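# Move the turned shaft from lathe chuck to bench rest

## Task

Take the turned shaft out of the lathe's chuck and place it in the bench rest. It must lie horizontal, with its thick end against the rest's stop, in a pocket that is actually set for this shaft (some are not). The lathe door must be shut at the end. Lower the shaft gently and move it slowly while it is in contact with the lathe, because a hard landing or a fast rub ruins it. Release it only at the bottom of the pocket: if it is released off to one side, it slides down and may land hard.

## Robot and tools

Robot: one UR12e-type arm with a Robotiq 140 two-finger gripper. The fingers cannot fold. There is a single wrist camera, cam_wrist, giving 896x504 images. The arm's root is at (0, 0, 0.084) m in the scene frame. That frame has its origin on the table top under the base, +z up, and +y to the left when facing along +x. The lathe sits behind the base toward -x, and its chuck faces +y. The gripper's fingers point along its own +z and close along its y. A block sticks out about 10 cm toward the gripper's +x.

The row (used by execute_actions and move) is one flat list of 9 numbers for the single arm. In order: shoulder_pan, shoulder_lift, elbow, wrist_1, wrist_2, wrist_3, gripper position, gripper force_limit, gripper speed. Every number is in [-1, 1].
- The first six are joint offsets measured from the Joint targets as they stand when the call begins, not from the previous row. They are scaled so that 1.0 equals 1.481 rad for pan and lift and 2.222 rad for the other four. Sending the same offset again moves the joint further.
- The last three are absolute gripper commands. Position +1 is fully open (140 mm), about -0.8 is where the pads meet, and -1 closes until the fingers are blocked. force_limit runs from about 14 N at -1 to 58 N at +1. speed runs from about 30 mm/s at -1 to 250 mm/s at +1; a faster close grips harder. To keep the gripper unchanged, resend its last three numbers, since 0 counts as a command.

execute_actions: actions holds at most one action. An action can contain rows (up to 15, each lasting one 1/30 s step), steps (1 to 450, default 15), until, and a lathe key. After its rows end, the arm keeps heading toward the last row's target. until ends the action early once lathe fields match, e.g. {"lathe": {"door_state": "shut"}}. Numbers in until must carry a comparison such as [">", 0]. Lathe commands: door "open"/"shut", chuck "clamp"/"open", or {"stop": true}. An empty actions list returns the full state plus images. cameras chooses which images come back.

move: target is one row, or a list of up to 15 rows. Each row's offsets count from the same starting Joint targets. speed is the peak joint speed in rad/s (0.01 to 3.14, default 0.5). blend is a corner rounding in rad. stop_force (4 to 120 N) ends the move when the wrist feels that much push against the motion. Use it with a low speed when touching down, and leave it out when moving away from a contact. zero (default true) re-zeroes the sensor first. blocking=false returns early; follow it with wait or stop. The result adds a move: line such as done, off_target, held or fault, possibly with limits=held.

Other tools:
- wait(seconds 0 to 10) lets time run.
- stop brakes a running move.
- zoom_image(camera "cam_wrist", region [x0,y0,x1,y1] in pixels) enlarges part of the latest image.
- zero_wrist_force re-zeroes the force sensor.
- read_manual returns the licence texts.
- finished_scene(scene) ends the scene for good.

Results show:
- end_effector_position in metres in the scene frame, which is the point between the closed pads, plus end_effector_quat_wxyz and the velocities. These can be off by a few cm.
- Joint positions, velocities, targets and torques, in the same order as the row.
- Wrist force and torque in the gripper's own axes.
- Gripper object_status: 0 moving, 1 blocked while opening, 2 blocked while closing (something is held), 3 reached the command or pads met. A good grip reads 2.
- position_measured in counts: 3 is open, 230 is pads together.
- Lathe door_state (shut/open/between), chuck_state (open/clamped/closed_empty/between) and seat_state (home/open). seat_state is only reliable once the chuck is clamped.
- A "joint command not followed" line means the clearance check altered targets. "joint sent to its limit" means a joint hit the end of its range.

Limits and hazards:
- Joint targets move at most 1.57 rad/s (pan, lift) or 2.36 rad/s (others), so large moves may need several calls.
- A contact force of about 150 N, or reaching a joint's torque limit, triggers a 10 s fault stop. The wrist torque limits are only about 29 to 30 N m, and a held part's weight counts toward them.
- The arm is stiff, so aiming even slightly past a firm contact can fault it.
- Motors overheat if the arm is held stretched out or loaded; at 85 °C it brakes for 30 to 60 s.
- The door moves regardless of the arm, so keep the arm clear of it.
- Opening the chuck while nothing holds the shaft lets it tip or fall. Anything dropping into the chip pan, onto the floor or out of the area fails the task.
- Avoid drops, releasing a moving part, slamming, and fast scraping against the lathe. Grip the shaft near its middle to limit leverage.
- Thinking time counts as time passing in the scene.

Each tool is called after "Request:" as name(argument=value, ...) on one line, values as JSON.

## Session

Request:
execute_actions(actions=[{"lathe": {"door": "open"}, "steps": 2}], cameras=["cam_wrist"])

Request:
zoom_image(camera="cam_wrist", region=[400, 90, 660, 400])

Scene clock: 0.27 s.
end_effector_position=(+0.4115, -0.0116, +0.4433) position_measured=3 object_status=3 end_effector_quat_wxyz=(+0.007, -0.013, +1.000, +0.001)
Joint positions: [-0.461 -2.106 2.13 -1.595 -1.571 -0.482]
Joint torques (N m): [-0.01 -3.04 -48.33 -4.55 0 -0.68]
Motor temperatures (°C): [35 40 38 42 39 38]
Wrist force (N): [-0.1 -0.3 0.3]
Wrist torque (N m): [-0.07 0.03 0.00]
Wrist force, peak (N): [-0.3 -0.2 0.9]
Joint targets: [-0.461 -2.106 2.130 -1.595 -1.571 -0.482]
Tool commands: gripper/position=+1.0 gripper/force_limit=+1.0 gripper/speed=+1.0
lathe: door_state=between chuck_state=clamped seat_state=home

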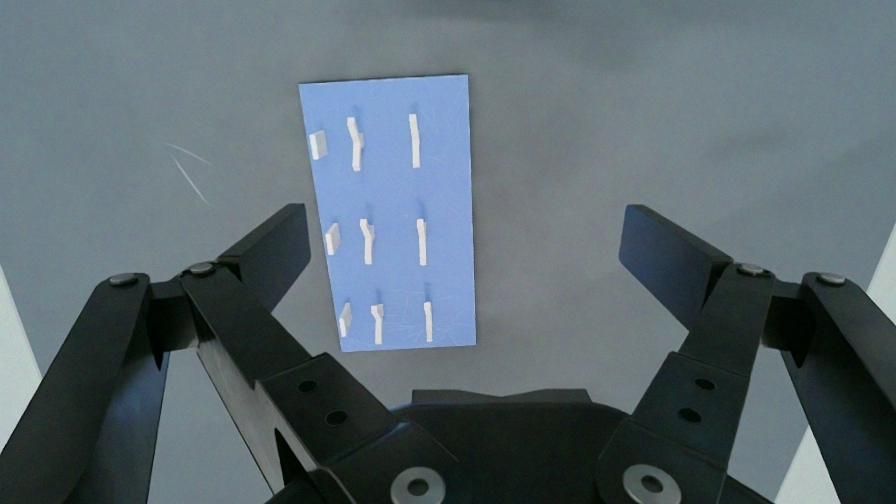

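Scaled by 1.626 from the camera's 896x504 image, which has a finer 1280x720 frame.

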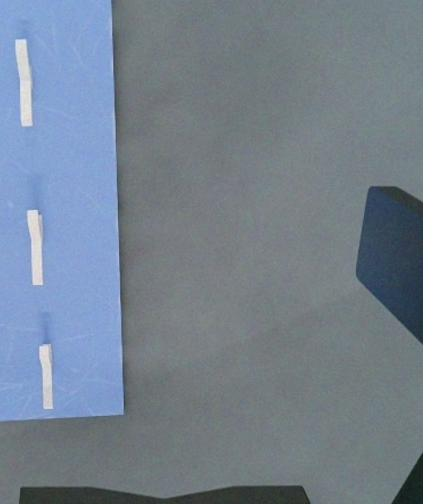

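Request:
move(target=[1.0, -0.1, 0.12, -0.5, 0, -1.0, 1, 1, 1], speed=1.2)

Request:
execute_actions(actions=[{"steps": 300, "until": {"lathe": {"door_state": "open"}}}])

Request:
move(target=[1.0, -0.2107, 0.0959, 0, 0, -0.1967, 1, 1, 1], speed=1.0, cameras=["cam_wrist"])

Request:
zoom_image(camera="cam_wrist", region=[0, 0, 450, 300])

Scene clock: 6.60 s.
end_effector_position=(+0.1192, +0.5420, +0.5756) position_measured=3 object_status=3 end_effector_quat_wxyz=(-0.317, +0.839, +0.256, +0.361)
Joint positions: [1.02 -2.254 2.397 -2.706 -1.571 -2.704]
Joint torques (N m): [11.81 -9.36 -39.37 -8.62 0.09 -4.02]
Wrist force (N): [1.8 -1.3 1.1]
Wrist torque (N m): [-0.42 -0.69 -0.16]
Wrist force, peak (N): [2.1 -1.9 1.5]
Joint targets: [1.021 -2.254 2.397 -2.706 -1.571 -2.704]
lathe: door_state=open chuck_state=clamped seat_state=home
move: done

Scene clock: 6.83 s.
end_effector_position=(+0.1191, +0.5420, +0.5756) position_measured=3 object_status=3 end_effector_quat_wxyz=(-0.317, +0.839, +0.256, +0.361)
Joint positions: [1.021 -2.254 2.397 -2.706 -1.571 -2.704]
Joint torques (N m): [13.15 -8.62 -38.43 -8.66 -0.2 -4.07]
Wrist force (N): [1.6 -0.9 1.3]
Wrist torque (N m): [-0.33 -0.66 -0.16]
Wrist force, peak (N): [2.1 -1.2 0.7]
Joint targets: [1.021 -2.254 2.397 -2.706 -1.571 -2.704]
Tool commands: gripper/position=+1.0 gripper/force_limit=+1.0 gripper/speed=+1.0
lathe: door_state=open chuck_state=clamped seat_state=home

Scene clock: 9.00 s.
end_effector_position=(-0.4433, +0.1052, +0.5160) position_measured=3 object_status=3 end_effector_quat_wxyz=(-0.487, +0.266, +0.815, +0.165)
Joint positions: [2.502 -2.566 2.61 -2.706 -1.571 -3.141]
Joint torques (N m): [13.72 9.47 -38.5 -7.58 -0.25 -4.09]
Wrist force (N): [2.7 -1.7 1.4]
Wrist torque (N m): [-0.38 -0.96 -0.01]
Wrist force, peak (N): [4.3 0.3 2.4]
Joint targets: [2.502 -2.566 2.610 -2.706 -1.571 -3.141]
lathe: door_state=open chuck_state=clamped seat_state=home
move: done

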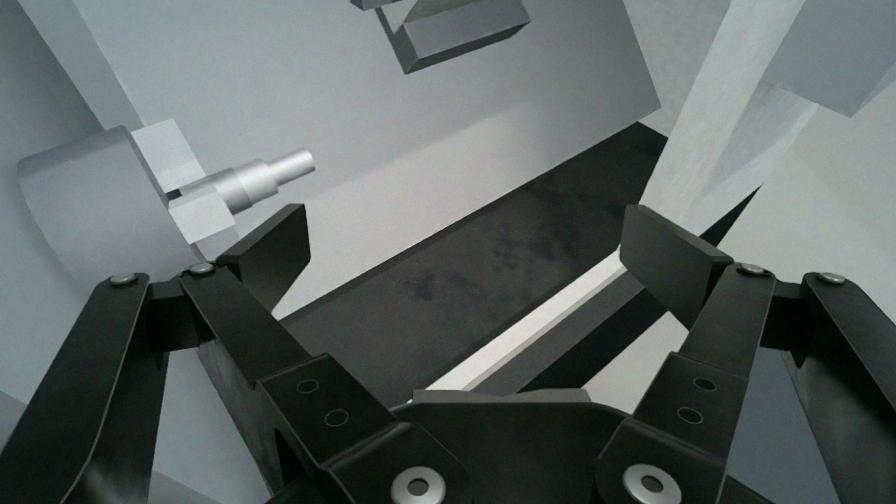

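Scaled by 1.120 from the camera's 896x504 image, which has a finer 1280x720 frame.

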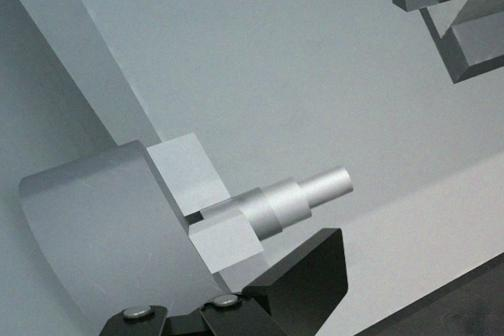

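Request:
move(target=[0.0824, 0.5564, -0.1386, -0.0626, 0.1607, 0.5347, 1, 1, 1], speed=0.7, stop_force=40, cameras=["cam_wrist"])

Request:
zoom_image(camera="cam_wrist", region=[300, 40, 620, 300])

Scene clock: 16.53 s.
end_effector_position=(-0.7405, +0.0780, +0.3914) position_measured=3 object_status=3 end_effector_quat_wxyz=(-0.265, +0.654, +0.657, -0.265)
Joint positions: [2.624 -1.742 2.302 -2.845 -1.214 -1.953]
Joint torques (N m): [14.21 -16.37 -50.87 -8.89 2.63 2.88]
Wrist force (N): [0.5 -0.8 0.2]
Wrist torque (N m): [-0.31 -0.15 -0.47]
Wrist force, peak (N): [2.9 -1.5 1.5]
Joint targets: [2.624 -1.742 2.302 -2.845 -1.214 -1.953]
lathe: door_state=open chuck_state=clamped seat_state=home
move: done

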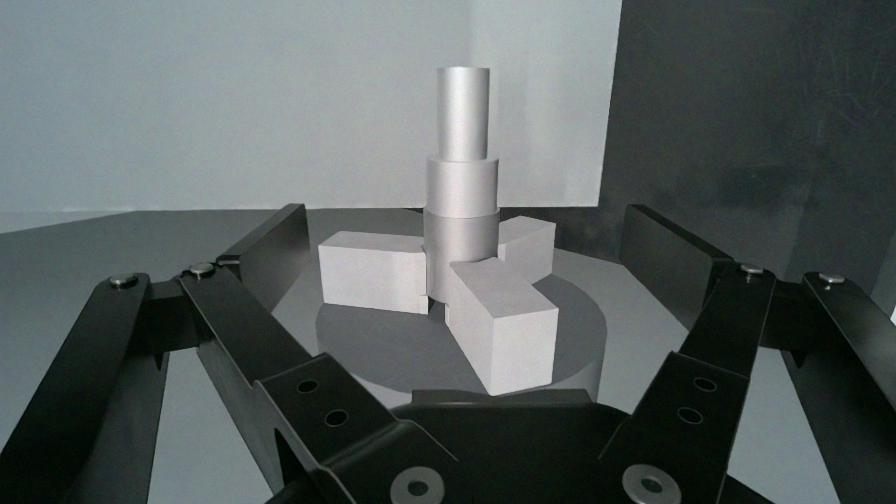

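Scaled by 1.575 from the camera's 896x504 image, which has a finer 1280x720 frame.

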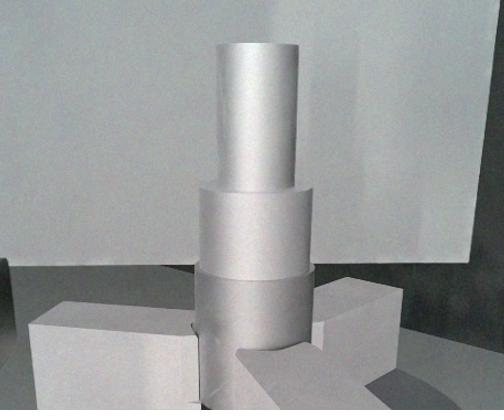

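Request:
move(target=[0.03707, 0.1630, -0.01953, -0.09604, -0.01584, 0.01908, 1, 1, 1], speed=0.15, stop_force=20, cameras=["cam_wrist"])

Request:
zoom_image(camera="cam_wrist", region=[270, 0, 680, 400])

Scene clock: 25.23 s.
end_effector_position=(-0.8123, +0.0847, +0.3101) position_measured=3 object_status=3 end_effector_quat_wxyz=(-0.266, +0.653, +0.657, -0.266)
Joint positions: [2.679 -1.501 2.258 -3.058 -1.249 -1.91]
Joint torques (N m): [14.98 -31.6 -46.28 -9.23 -0.99 3.07]
Wrist force (N): [0.9 -0.3 0.0]
Wrist torque (N m): [-0.18 -0.25 -0.48]
Wrist force, peak (N): [1.4 0.3 -0.2]
Joint targets: [2.679 -1.501 2.258 -3.058 -1.249 -1.910]
lathe: door_state=open chuck_state=clamped seat_state=home
move: done

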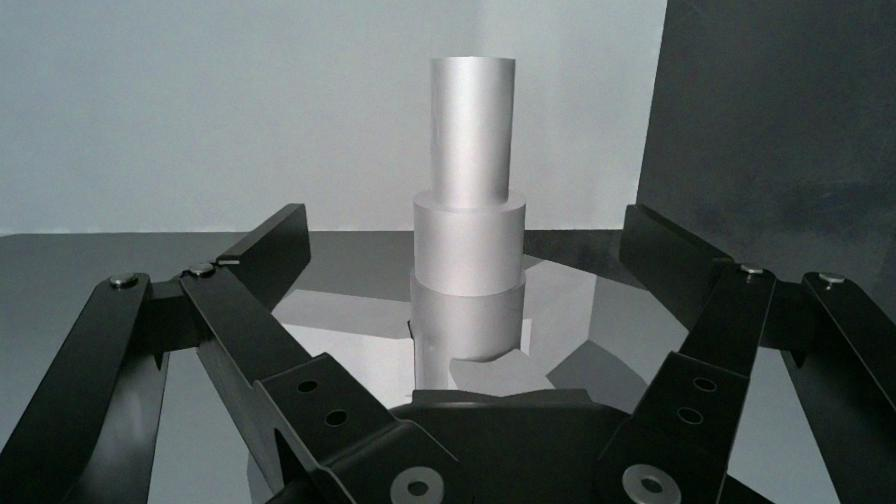

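Scaled by 1.229 from the camera's 896x504 image, which has a finer 1280x720 frame.

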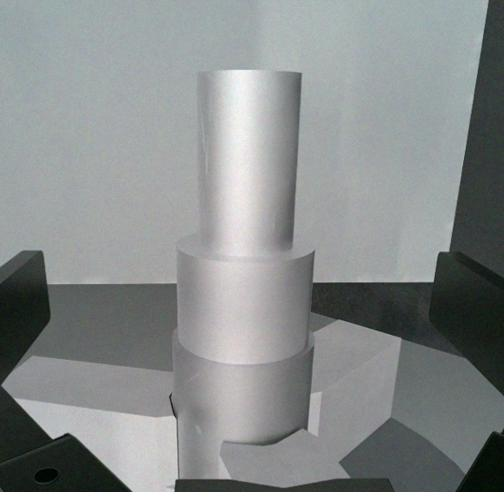

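Request:
move(target=[-0.0020, 0, 0.0005, -0.0003, 0.0007, -0.0008, 1, 1, 1], speed=0.05, stop_force=15)

Request:
execute_actions(actions=[{"rows": [[0,0,0,0,0,0,-1,0,-1]], "steps": 115}], cameras=["cam_wrist"])

Scene clock: 30.27 s.
end_effector_position=(-0.8117, +0.0863, +0.3096) position_measured=3 object_status=3 end_effector_quat_wxyz=(-0.266, +0.654, +0.657, -0.266)
Joint positions: [2.676 -1.501 2.259 -3.059 -1.248 -1.912]
Joint torques (N m): [-12.31 -33.6 -27.69 -8.81 0.91 -2.83]
Wrist force (N): [0.9 0.1 -0.7]
Wrist torque (N m): [-0.10 -0.27 -0.48]
Wrist force, peak (N): [1.2 0.0 -0.8]
Joint targets: [2.676 -1.501 2.259 -3.059 -1.248 -1.912]
lathe: door_state=open chuck_state=clamped seat_state=home
move: done

Scene clock: 34.30 s.
end_effector_position=(-0.8116, +0.0863, +0.3096) position_measured=160 object_status=2 end_effector_quat_wxyz=(-0.266, +0.654, +0.657, -0.266)
Joint positions: [2.676 -1.501 2.26 -3.059 -1.248 -1.912]
Joint torques (N m): [-9.09 -34.34 -45.67 -8.81 1.48 -3.18]
Wrist force (N): [-2.5 9.8 -25.3]
Wrist torque (N m): [-0.47 -0.30 -0.66]
Wrist force, peak (N): [-2.9 10.0 -25.5]
Joint targets: [2.676 -1.501 2.259 -3.059 -1.248 -1.912]
lathe: door_state=open chuck_state=clamped seat_state=home

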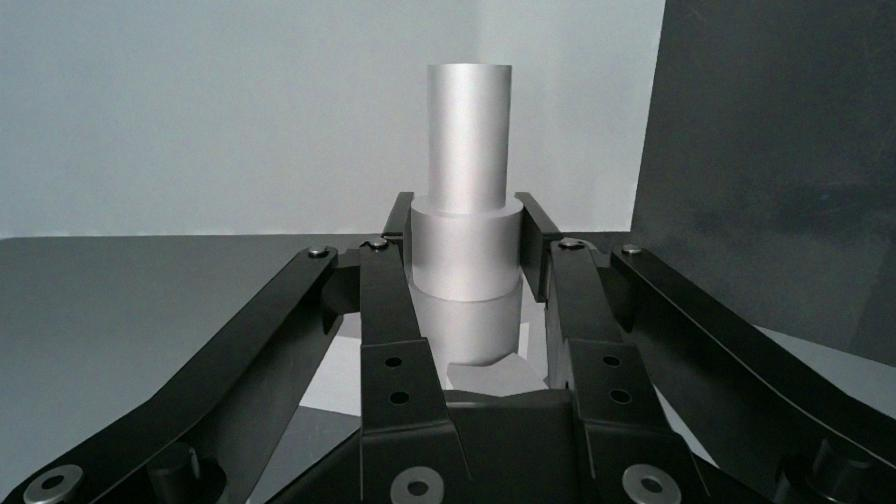

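Request:
execute_actions(actions=[{"rows": [[0,0,0,0,0,0,-0.98,1,-1]], "steps": 20}])

Request:
execute_actions(actions=[{"lathe": {"chuck": "open"}, "steps": 150, "until": {"lathe": {"chuck_state": "open"}}}])

Request:
move(target=[[-0.03552, 0.00398, -0.00432, 0.00783, 0.01575, -0.01886, -0.98, 1, -1], [-0.0709, 0.01006, -0.01026, 0.01679, 0.03105, -0.03807, -0.98, 1, -1]], speed=0.022, blend=[0.01, 0], stop_force=25, cameras=["cam_wrist"])

Scene clock: 37.10 s.
end_effector_position=(-0.8117, +0.0863, +0.3096) position_measured=161 object_status=2 end_effector_quat_wxyz=(-0.266, +0.654, +0.657, -0.266)
Joint positions: [2.676 -1.501 2.259 -3.059 -1.248 -1.912]
Joint torques (N m): [-10.93 -38.28 -48.41 -8.76 0.66 -3.03]
Wrist force (N): [-4.2 13.4 -36.3]
Wrist torque (N m): [-0.62 -0.28 -0.71]
Wrist force, peak (N): [-4.1 12.6 -37.0]
Joint targets: [2.676 -1.501 2.259 -3.059 -1.248 -1.912]
lathe: door_state=open chuck_state=clamped seat_state=home

Scene clock: 37.90 s.
end_effector_position=(-0.8117, +0.0863, +0.3096) position_measured=161 object_status=2 end_effector_quat_wxyz=(-0.266, +0.654, +0.657, -0.266)
Joint positions: [2.676 -1.501 2.259 -3.059 -1.248 -1.912]
Joint torques (N m): [-8.1 -43.74 -46.89 -8.17 0.98 -3.05]
Wrist force (N): [0.9 1.4 3.4]
Wrist torque (N m): [-0.37 -0.38 -0.31]
Wrist force, peak (N): [-4.9 13.6 -36.4]
Joint targets: [2.676 -1.501 2.259 -3.059 -1.248 -1.912]
Tool commands: gripper/position=-0.98 gripper/force_limit=+1.0 gripper/speed=-1.0
lathe: door_state=open chuck_state=open seat_state=open

Scene clock: 43.47 s.
end_effector_position=(-0.8116, +0.1531, +0.3098) position_measured=161 object_status=2 end_effector_quat_wxyz=(-0.266, +0.654, +0.657, -0.266)
Joint positions: [2.571 -1.486 2.237 -3.022 -1.179 -1.997]
Joint torques (N m): [-10.87 -38.68 -49.71 -2.75 3.46 -3.95]
Wrist force (N): [1.2 3.8 4.7]
Wrist torque (N m): [-0.41 -0.19 -0.22]
Wrist force, peak (N): [1.2 4.9 4.7]
Joint targets: [2.571 -1.486 2.237 -3.022 -1.179 -1.997]
lathe: door_state=open chuck_state=open seat_state=open
move: done

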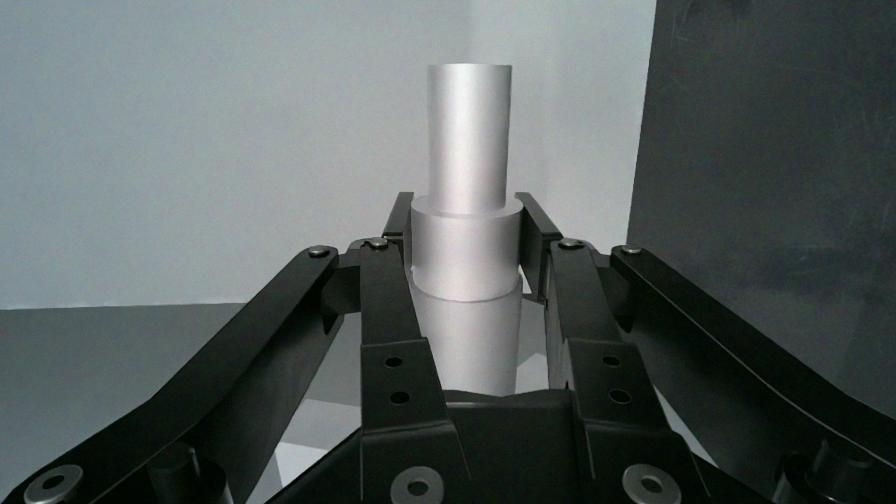

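Request:
move(target=[[-0.0854, -0.1652, 0.0154, 0.1146, 0.0356, -0.0488, -0.98, 1, -1], [-0.1155, -0.3666, -0.0752, 0.6346, -0.1764, -0.1418, -0.98, 1, -1], [-0.9933, -0.2316, -0.0752, 0.5896, -0.3114, -0.6814, -0.98, 1, -1]], speed=[0.12, 0.6, 0.9], blend=[0.02, 0.1, 0])

Request:
execute_actions(actions=[{"lathe": {"door": "shut"}, "steps": 2}])

Request:
move(target=[-0.4389, 0.0351, 0.0288, -0.2669, -0.185, -0.54, -0.98, 1, -1], speed=0.8, cameras=["cam_wrist"])

Request:
zoom_image(camera="cam_wrist", region=[0, 0, 430, 260])

Scene clock: 59.47 s.
end_effector_position=(+0.1485, +0.4661, +0.3880) position_measured=161 object_status=2 end_effector_quat_wxyz=(+0.161, +0.727, +0.668, +0.014)
Joint positions: [1.1 -1.829 2.07 -1.712 -1.87 -3.511]
Joint torques (N m): [-14.48 -12.19 -55.76 -7.92 -3.71 -4.58]
Wrist force (N): [0.6 -1.8 6.7]
Wrist torque (N m): [0.07 0.33 0.34]
Wrist force, peak (N): [0.6 4.0 9.0]
Joint targets: [1.099 -1.829 2.070 -1.712 -1.870 -3.511]
lathe: door_state=open chuck_state=open seat_state=open
move: done

Scene clock: 59.73 s.
end_effector_position=(+0.1486, +0.4660, +0.3880) position_measured=161 object_status=2 end_effector_quat_wxyz=(+0.161, +0.727, +0.668, +0.014)
Joint positions: [1.1 -1.829 2.07 -1.712 -1.87 -3.511]
Joint torques (N m): [-13.87 -14.76 -55.62 -8.34 -3.9 -3.83]
Wrist force (N): [1.0 -2.6 7.0]
Wrist torque (N m): [-0.10 0.23 0.35]
Wrist force, peak (N): [1.0 -2.6 7.0]
Joint targets: [1.099 -1.829 2.070 -1.712 -1.870 -3.511]
Tool commands: gripper/position=-0.98 gripper/force_limit=+1.0 gripper/speed=-1.0
lathe: door_state=between chuck_state=open seat_state=open

Scene clock: 61.87 s.
end_effector_position=(+0.5697, +0.2262, +0.4776) position_measured=161 object_status=2 end_effector_quat_wxyz=(+0.388, +0.545, +0.743, -0.027)
Joint positions: [0.449 -1.777 2.134 -2.305 -2.282 -4.711]
Joint torques (N m): [-11.8 -18.69 -41.1 -10.4 -6.06 -4.84]
Wrist force (N): [2.3 -2.7 4.9]
Wrist torque (N m): [0.18 0.49 0.61]
Wrist force, peak (N): [0.1 -5.9 6.3]
Joint targets: [0.449 -1.777 2.134 -2.305 -2.282 -4.711]
lathe: door_state=shut chuck_state=open seat_state=open
move: done

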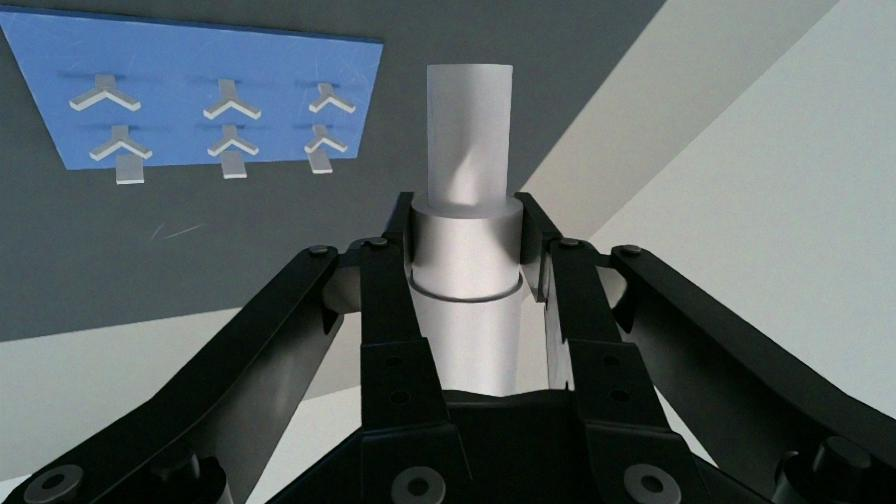

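Scaled by 1.172 from the camera's 896x504 image, which has a finer 1280x720 frame.

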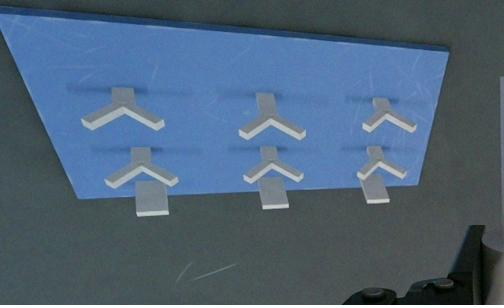

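Request:
zoom_image(camera="cam_wrist", region=[50, 50, 210, 200])

Request:
zoom_image(camera="cam_wrist", region=[180, 60, 370, 190])

Scaled by 3.150 from the camera's 896x504 image, which has a finer 1280x720 frame.

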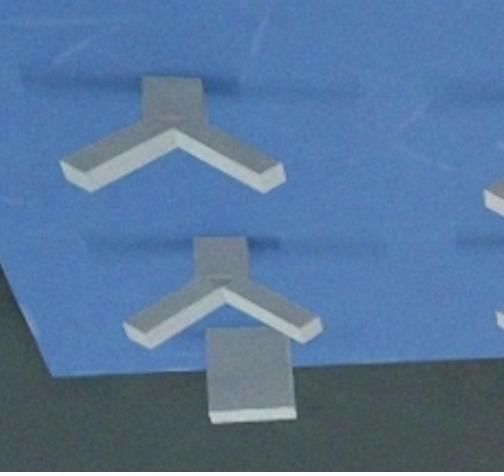

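Scaled by 2.653 from the camera's 896x504 image, which has a finer 1280x720 frame.

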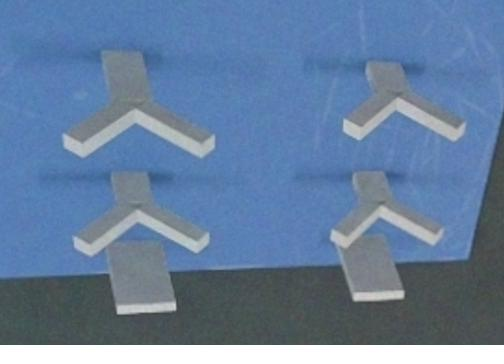

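Request:
move(target=[-0.6063, 0.1246, 0.0881, -0.0014, 0.32, -0.2397, -0.98, 1, -1], speed=0.5, stop_force=40, cameras=["cam_wrist"])

Request:
zoom_image(camera="cam_wrist", region=[100, 0, 450, 350])

Request:
zoom_image(camera="cam_wrist", region=[450, 0, 800, 350])

Scene clock: 87.80 s.
end_effector_position=(+0.5522, -0.0709, +0.1602) position_measured=161 object_status=2 end_effector_quat_wxyz=(+0.005, +0.676, +0.737, +0.006)
Joint positions: [-0.449 -1.592 2.329 -2.308 -1.571 -5.243]
Joint torques (N m): [-11.2 -25.76 -31.08 -8.87 1.78 -4.05]
Wrist force (N): [-0.6 -0.9 6.9]
Wrist torque (N m): [-0.22 0.27 0.16]
Wrist force, peak (N): [-5.4 -3.5 7.2]
Joint targets: [-0.449 -1.592 2.329 -2.308 -1.571 -5.243]
lathe: door_state=shut chuck_state=open seat_state=open
move: done

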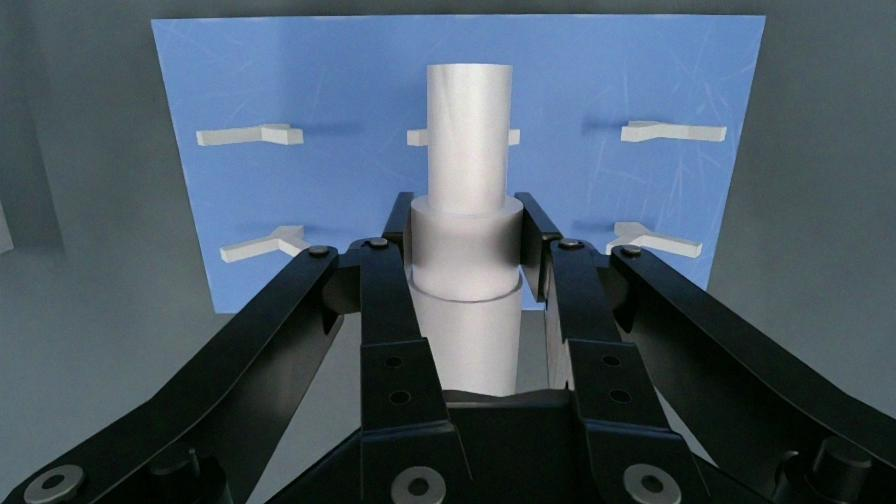

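Scaled by 1.440 from the camera's 896x504 image, which has a finer 1280x720 frame.

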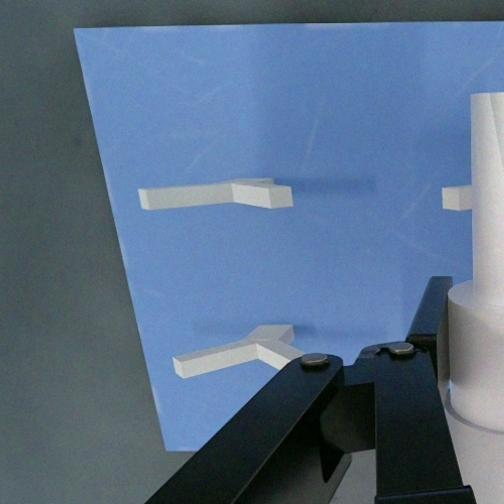

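Scaled by 1.440 from the camera's 896x504 image, which has a finer 1280x720 frame.

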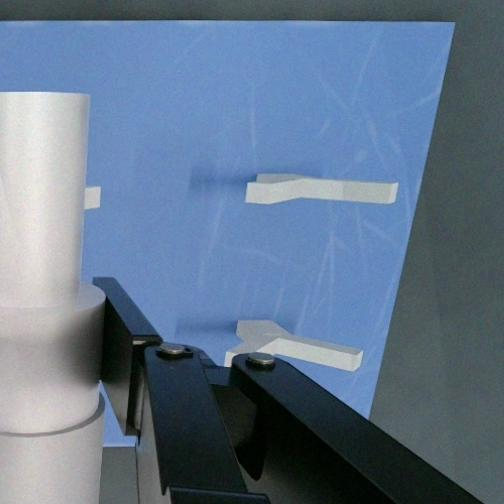

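Request:
move(target=[0.0001, 0.0623, 0.0194, -0.0610, 0, -0.0022, -0.98, 1, -1], speed=0.1, stop_force=10, cameras=["cam_wrist"])

Request:
zoom_image(camera="cam_wrist", region=[320, 60, 620, 240])

Scene clock: 97.63 s.
end_effector_position=(+0.5538, -0.0710, +0.1053) position_measured=161 object_status=2 end_effector_quat_wxyz=(+0.005, +0.674, +0.739, +0.006)
Joint positions: [-0.449 -1.5 2.372 -2.443 -1.571 -5.248]
Joint torques (N m): [12.05 -31.78 -26.74 -9.11 1.74 -4.03]
Wrist force (N): [0.4 -0.8 6.9]
Wrist torque (N m): [-0.20 0.04 0.18]
Wrist force, peak (N): [-0.3 -0.8 8.0]
Joint targets: [-0.449 -1.500 2.372 -2.443 -1.571 -5.248]
lathe: door_state=shut chuck_state=open seat_state=open
move: done

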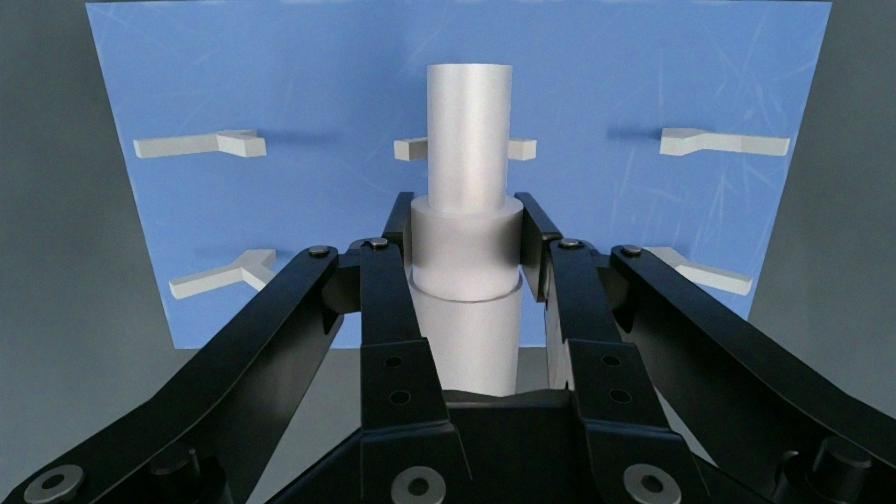

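Scaled by 1.680 from the camera's 896x504 image, which has a finer 1280x720 frame.

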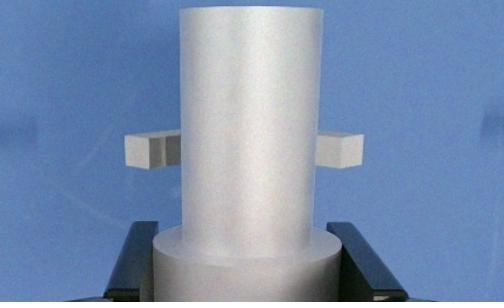

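Request:
move(target=[0, 0.02502, 0.00604, -0.02272, 0, 0, -0.98, 1, -1], speed=0.025, stop_force=4)

Scene clock: 103.20 s.
end_effector_position=(+0.5542, -0.0710, +0.0892) position_measured=161 object_status=2 end_effector_quat_wxyz=(+0.005, +0.674, +0.739, +0.006)
Joint positions: [-0.449 -1.47 2.383 -2.484 -1.571 -5.248]
Joint torques (N m): [11.16 -62.99 -41.91 -2.1 1.42 -1.82]
Wrist force (N): [0.4 -2.8 3.3]
Wrist torque (N m): [-0.19 -0.03 0.10]
Wrist force, peak (N): [5.7 -20.0 -44.0]
Joint targets: [-0.449 -1.470 2.383 -2.484 -1.571 -5.248]
lathe: door_state=shut chuck_state=open seat_state=open
move: contact

Request:
move(target=[-0.0005, -0.0029, 0.00036, 0.0016, 0, -0.0004, -0.98, 1, -1], speed=0.01, cameras=["cam_wrist"])

Request:
zoom_image(camera="cam_wrist", region=[560, 200, 800, 320])

Scene clock: 106.83 s.
end_effector_position=(+0.5532, -0.0710, +0.0907) position_measured=161 object_status=2 end_effector_quat_wxyz=(+0.005, +0.674, +0.739, +0.006)
Joint positions: [-0.449 -1.474 2.384 -2.48 -1.571 -5.249]
Joint torques (N m): [-11.74 -63.84 -25.14 -1.58 1.67 -4.33]
Wrist force (N): [1.3 -0.7 6.4]
Wrist torque (N m): [-0.18 -0.18 0.18]
Wrist force, peak (N): [1.2 -1.2 6.9]
Joint targets: [-0.449 -1.475 2.384 -2.480 -1.571 -5.249]
lathe: door_state=shut chuck_state=open seat_state=open
move: done

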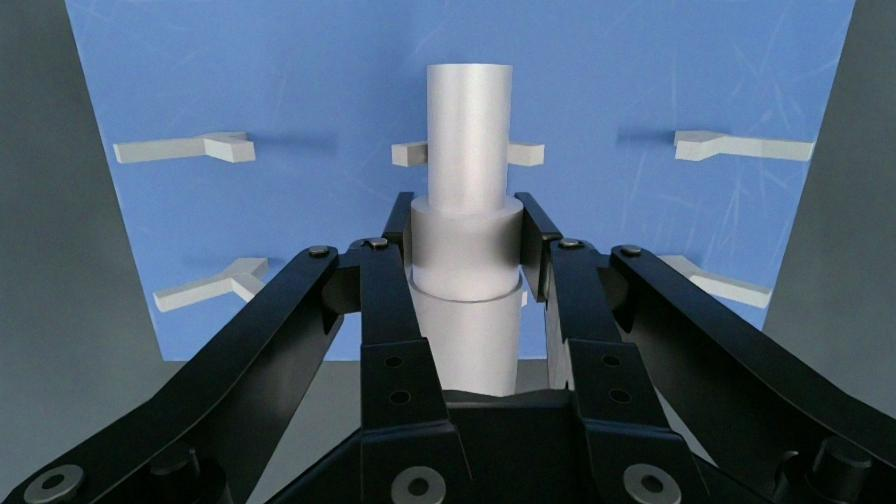

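Scaled by 2.100 from the camera's 896x504 image, which has a finer 1280x720 frame.

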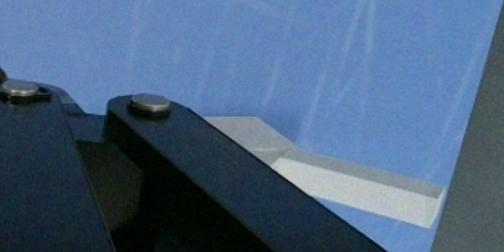

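Request:
move(target=[-0.01425, 0.0029, -0.0023, 0.0004, 0, -0.0095, -0.98, 1, -1], speed=0.01, stop_force=4, cameras=["cam_wrist"])

Scene clock: 112.43 s.
end_effector_position=(+0.5541, -0.0831, +0.0907) position_measured=161 object_status=2 end_effector_quat_wxyz=(+0.005, +0.674, +0.739, +0.006)
Joint positions: [-0.469 -1.47 2.379 -2.479 -1.571 -5.269]
Joint torques (N m): [13.23 -62.69 -29.67 -7.71 0.17 2.17]
Wrist force (N): [1.3 -5.1 4.5]
Wrist torque (N m): [-0.13 -0.21 0.34]
Wrist force, peak (N): [5.9 -7.3 0.3]
Joint targets: [-0.469 -1.471 2.379 -2.480 -1.571 -5.269]
lathe: door_state=shut chuck_state=open seat_state=open
move: contact

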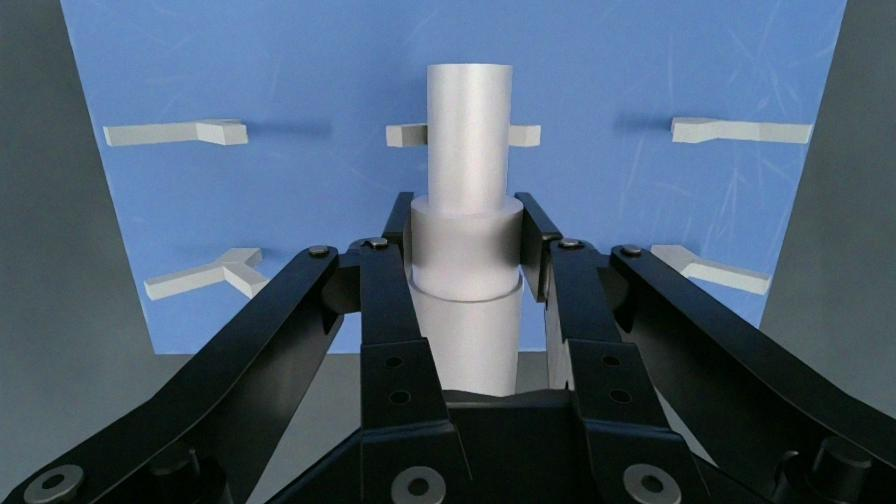

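Request:
move(target=[-0.00065, -0.0021, 0.0007, 0.0007, 0, -0.0004, -0.98, 1, -1], speed=0.01)

Request:
move(target=[-0.0043, 0.0007, -0.0007, 0.0001, 0, -0.0029, -0.98, 1, -1], speed=0.01, stop_force=4)

Scene clock: 116.50 s.
end_effector_position=(+0.5530, -0.0831, +0.0914) position_measured=161 object_status=2 end_effector_quat_wxyz=(+0.005, +0.674, +0.739, +0.006)
Joint positions: [-0.47 -1.474 2.381 -2.478 -1.571 -5.27]
Joint torques (N m): [-10.84 -65.32 -25.51 -1.64 0.87 -4.07]
Wrist force (N): [1.0 -1.0 6.6]
Wrist torque (N m): [-0.22 -0.14 0.19]
Wrist force, peak (N): [1.3 -4.8 6.6]
Joint targets: [-0.470 -1.474 2.381 -2.478 -1.571 -5.270]
lathe: door_state=shut chuck_state=open seat_state=open
move: done

Scene clock: 117.90 s.
end_effector_position=(+0.5530, -0.0845, +0.0915) position_measured=161 object_status=2 end_effector_quat_wxyz=(+0.005, +0.674, +0.739, +0.006)
Joint positions: [-0.472 -1.473 2.38 -2.478 -1.571 -5.272]
Joint torques (N m): [13.26 -66 -27.31 -6.12 -2.12 1.74]
Wrist force (N): [2.0 -1.7 7.5]
Wrist torque (N m): [-0.22 0.08 0.24]
Wrist force, peak (N): [8.1 -3.1 4.9]
Joint targets: [-0.472 -1.473 2.380 -2.478 -1.571 -5.272]
lathe: door_state=shut chuck_state=open seat_state=open
move: contact

Request:
move(target=[0.0006, -0.0001, 0.0001, 0, 0, 0, -0.98, 1, -1], speed=0.01)

Request:
move(target=[0, 0.0045, 0.0011, -0.0041, 0, 0, -0.98, 1, -1], speed=0.01, stop_force=4, cameras=["cam_wrist"])

Scene clock: 120.53 s.
end_effector_position=(+0.5529, -0.0840, +0.0915) position_measured=161 object_status=2 end_effector_quat_wxyz=(+0.005, +0.674, +0.739, +0.006)
Joint positions: [-0.472 -1.474 2.381 -2.478 -1.571 -5.272]
Joint torques (N m): [14.12 -65.46 -25.93 -7.32 -0.75 1.98]
Wrist force (N): [0.8 -0.9 6.4]
Wrist torque (N m): [-0.20 -0.09 0.18]
Wrist force, peak (N): [2.7 -1.7 8.0]
Joint targets: [-0.471 -1.474 2.381 -2.478 -1.571 -5.272]
lathe: door_state=shut chuck_state=open seat_state=open
move: done

Scene clock: 122.20 s.
end_effector_position=(+0.5529, -0.0840, +0.0903) position_measured=161 object_status=2 end_effector_quat_wxyz=(+0.005, +0.674, +0.739, +0.006)
Joint positions: [-0.471 -1.472 2.381 -2.481 -1.571 -5.272]
Joint torques (N m): [8.76 -62.96 -42.6 -1.97 0.24 1.85]
Wrist force (N): [1.1 -3.7 3.5]
Wrist torque (N m): [-0.16 -0.22 0.30]
Wrist force, peak (N): [3.5 -6.0 -3.6]
Joint targets: [-0.471 -1.472 2.381 -2.481 -1.571 -5.272]
lathe: door_state=shut chuck_state=open seat_state=open
move: contact

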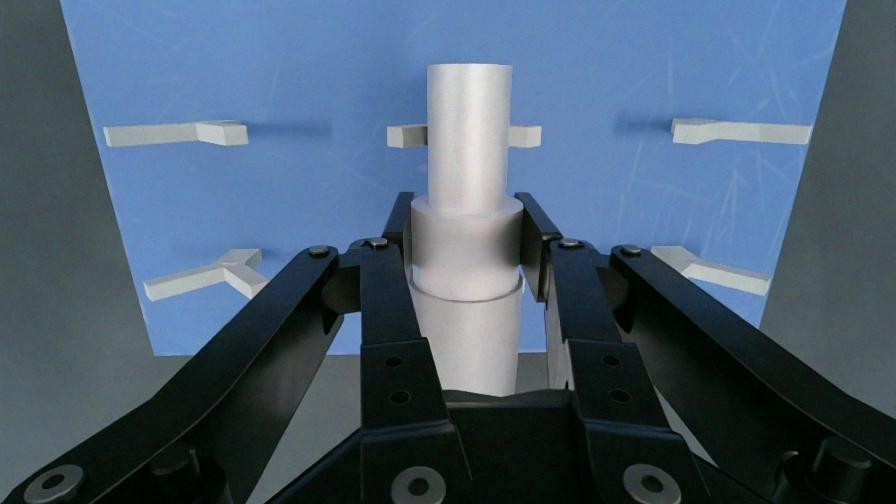

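Request:
move(target=[-0.0006, -0.0019, 0.0007, 0.0005, 0, -0.0004, -0.98, 1, -1], speed=0.01)

Request:
move(target=[0, 0.0055, 0.0013, -0.005, 0, 0, -0.98, 1, -1], speed=0.01, stop_force=4)

Scene clock: 124.57 s.
end_effector_position=(+0.5519, -0.0840, +0.0910) position_measured=161 object_status=2 end_effector_quat_wxyz=(+0.005, +0.674, +0.739, +0.006)
Joint positions: [-0.472 -1.474 2.383 -2.48 -1.571 -5.273]
Joint torques (N m): [-12.16 -65.67 -26.06 -1.62 0.24 -3.99]
Wrist force (N): [0.4 -1.3 7.0]
Wrist torque (N m): [-0.31 0.00 0.19]
Wrist force, peak (N): [0.5 -2.7 6.9]
Joint targets: [-0.472 -1.474 2.383 -2.480 -1.571 -5.273]
lathe: door_state=shut chuck_state=open seat_state=open
move: done

Scene clock: 126.33 s.
end_effector_position=(+0.5519, -0.0840, +0.0895) position_measured=161 object_status=2 end_effector_quat_wxyz=(+0.005, +0.674, +0.739, +0.006)
Joint positions: [-0.472 -1.472 2.384 -2.483 -1.571 -5.273]
Joint torques (N m): [-10.19 -65.72 -39.64 -0.9 0.15 -3.77]
Wrist force (N): [-0.1 0.2 5.7]
Wrist torque (N m): [-0.17 -0.13 0.12]
Wrist force, peak (N): [0.6 -0.7 7.2]
Joint targets: [-0.472 -1.472 2.384 -2.483 -1.571 -5.273]
lathe: door_state=shut chuck_state=open seat_state=open
move: contact

Request:
move(target=[0, 0.003, 0.0007, -0.0027, 0, 0, -0.98, 1, -1], speed=0.01, stop_force=4, zero=false)

Scene clock: 128.33 s.
end_effector_position=(+0.5520, -0.0840, +0.0895) position_measured=161 object_status=2 end_effector_quat_wxyz=(+0.005, +0.674, +0.739, +0.006)
Joint positions: [-0.472 -1.471 2.384 -2.484 -1.571 -5.273]
Joint torques (N m): [-7.64 -62.2 -33.8 -1.58 -0.16 -3.58]
Wrist force (N): [1.8 -1.7 2.5]
Wrist torque (N m): [-0.10 -0.37 0.17]
Wrist force, peak (N): [0.2 0.4 6.7]
Joint targets: [-0.472 -1.471 2.384 -2.484 -1.571 -5.273]
lathe: door_state=shut chuck_state=open seat_state=open
move: contact

Request:
move(target=[0, 0.003, 0.0007, -0.0027, 0, 0, -0.98, 1, -1], speed=0.01, stop_force=6, cameras=["cam_wrist"])

Request:
zoom_image(camera="cam_wrist", region=[320, 60, 620, 240])

Scene clock: 132.10 s.
end_effector_position=(+0.5520, -0.0840, +0.0894) position_measured=161 object_status=2 end_effector_quat_wxyz=(+0.005, +0.674, +0.739, +0.006)
Joint positions: [-0.472 -1.471 2.384 -2.484 -1.571 -5.273]
Joint torques (N m): [-10.66 -59.48 -39.89 -2.17 0 -3.8]
Wrist force (N): [4.3 -5.3 -3.9]
Wrist torque (N m): [-0.10 -0.41 0.21]
Wrist force, peak (N): [8.5 -6.2 -9.7]
Joint targets: [-0.472 -1.471 2.384 -2.484 -1.571 -5.273]
lathe: door_state=shut chuck_state=open seat_state=open
move: contact

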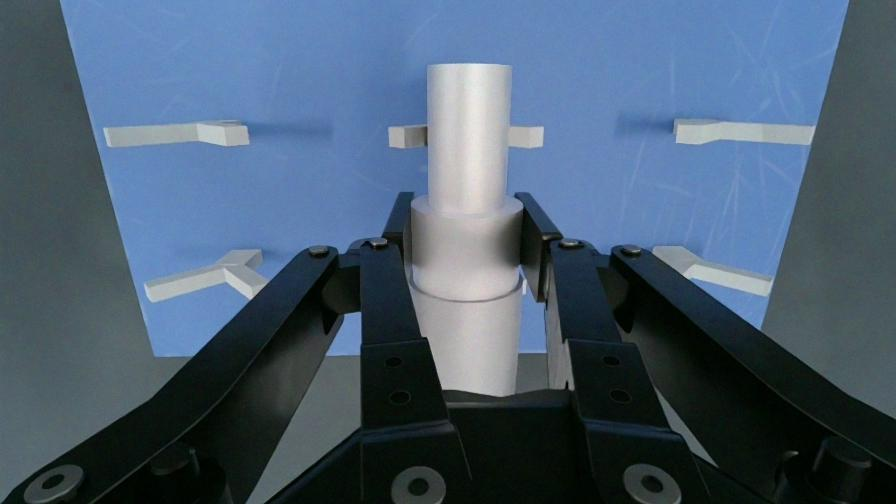

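Scaled by 1.680 from the camera's 896x504 image, which has a finer 1280x720 frame.

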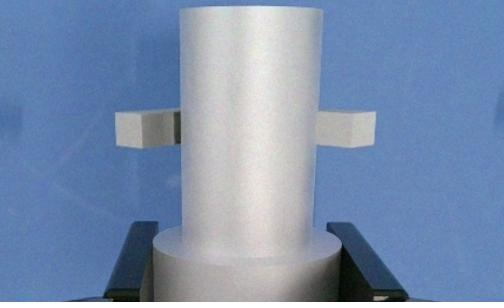

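Request:
move(target=[-0.0001, -0.0002, -0.0001, 0.0002, 0, 0, -0.98, 1, -1], speed=0.01)

Scene clock: 142.97 s.
end_effector_position=(+0.5521, -0.0842, +0.0896) position_measured=161 object_status=2 end_effector_quat_wxyz=(+0.005, +0.674, +0.739, +0.006)
Joint positions: [-0.473 -1.471 2.384 -2.484 -1.571 -5.273]
Joint torques (N m): [-12.86 -63.6 -43.78 -2.05 0.1 -3.58]
Wrist force (N): [4.0 -2.0 1.4]
Wrist torque (N m): [-0.13 -0.12 0.21]
Wrist force, peak (N): [4.4 -6.4 -5.2]
Joint targets: [-0.473 -1.471 2.384 -2.484 -1.571 -5.273]
lathe: door_state=shut chuck_state=open seat_state=open
move: done

Request:
execute_actions(actions=[{"rows": [[0,0,0,0,0,0,-0.04,1,-1]], "steps": 35}], cameras=["cam_wrist"])

Request:
zoom_image(camera="cam_wrist", region=[320, 60, 620, 240])

Scene clock: 145.23 s.
end_effector_position=(+0.5521, -0.0842, +0.0896) position_measured=134 object_status=3 end_effector_quat_wxyz=(+0.005, +0.674, +0.739, +0.006)
Joint positions: [-0.473 -1.471 2.384 -2.484 -1.571 -5.273]
Joint torques (N m): [-3.8 -53.7 -25.06 -2.56 -0.02 -3.94]
Wrist force (N): [1.0 -1.3 0.4]
Wrist torque (N m): [-0.30 -0.25 0.18]
Wrist force, peak (N): [1.9 -0.6 5.8]
Joint targets: [-0.473 -1.471 2.384 -2.484 -1.571 -5.273]
lathe: door_state=shut chuck_state=open seat_state=open

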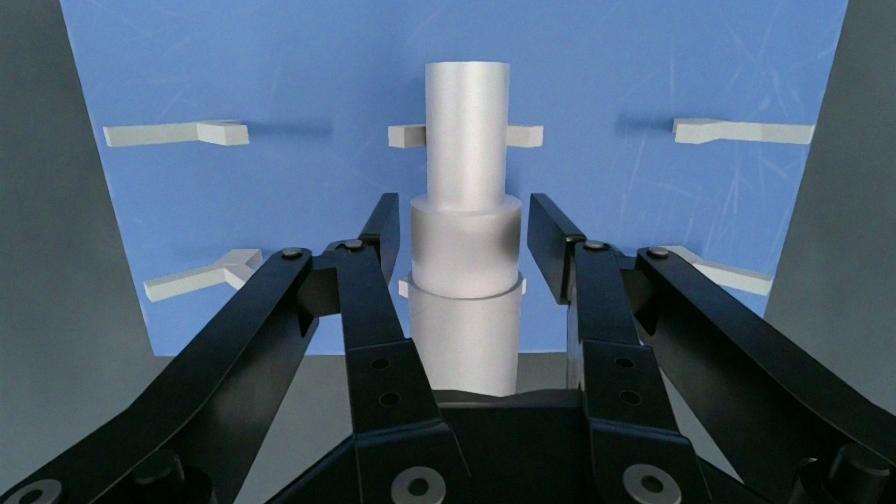

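Scaled by 1.680 from the camera's 896x504 image, which has a finer 1280x720 frame.

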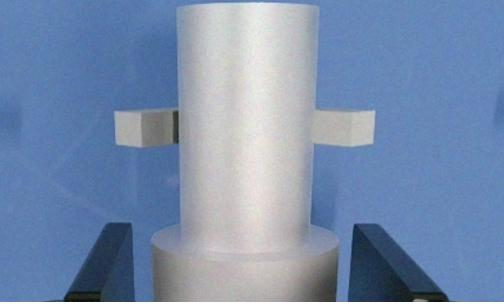

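Request:
move(target=[[0, 0, 0, 0, 0, 0, 0.17, 1, -1], [0, -0.0538, -0.015, 0.0509, 0, 0, 0.17, 1, -1], [0, -0.1572, -0.0654, 0.1703, 0, 0, 0.17, 1, -1], [-0.1294, -0.0972, -0.1009, 0.1658, 0, -0.086, 0.17, 1, -1]], speed=[0.05, 0.06, 0.3, 0.3], blend=[0, 0.01, 0.05, 0], cameras=["cam_wrist"])

Request:
zoom_image(camera="cam_wrist", region=[400, 20, 520, 150])

Request:
zoom_image(camera="cam_wrist", region=[560, 20, 680, 150])

Scene clock: 156.83 s.
end_effector_position=(+0.5639, -0.2193, +0.2481) position_measured=108 object_status=3 end_effector_quat_wxyz=(+0.005, +0.674, +0.739, +0.006)
Joint positions: [-0.664 -1.616 2.16 -2.115 -1.571 -5.464]
Joint torques (N m): [-10.81 -24.55 -51.09 -8.09 -0.15 -3.76]
Wrist force (N): [0.6 -1.0 0.6]
Wrist torque (N m): [-0.23 -0.16 0.15]
Wrist force, peak (N): [-2.6 -1.2 0.2]
Joint targets: [-0.664 -1.615 2.160 -2.115 -1.571 -5.464]
lathe: door_state=shut chuck_state=open seat_state=open
move: done

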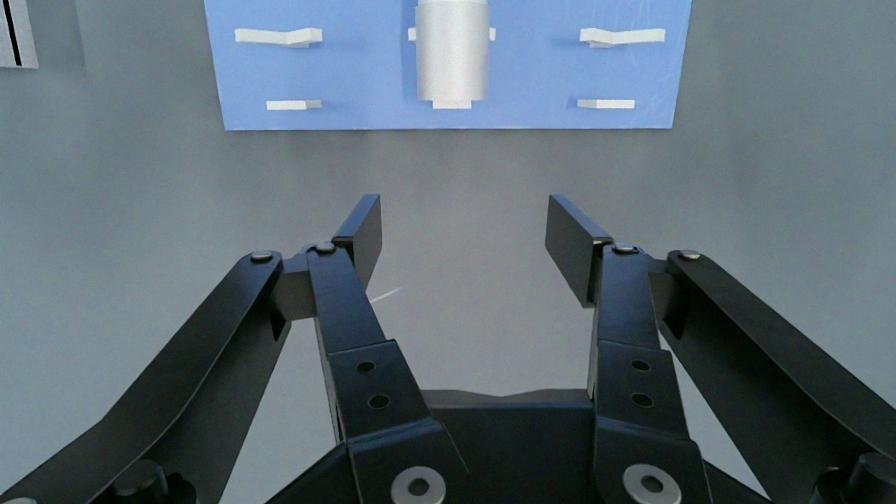

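Scaled by 3.877 from the camera's 896x504 image, which has a finer 1280x720 frame.

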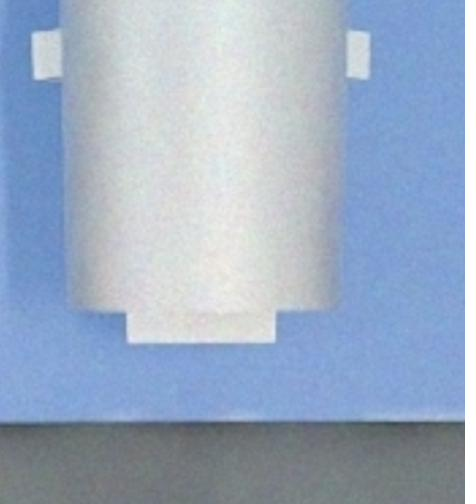

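Scaled by 3.877 from the camera's 896x504 image, which has a finer 1280x720 frame.

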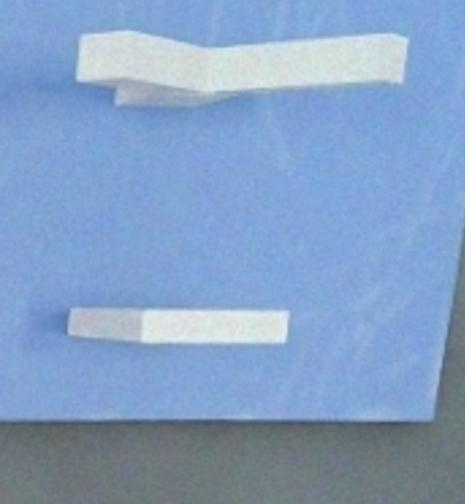

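Request:
finished_scene(scene=2)

The scene is finished: the task was done.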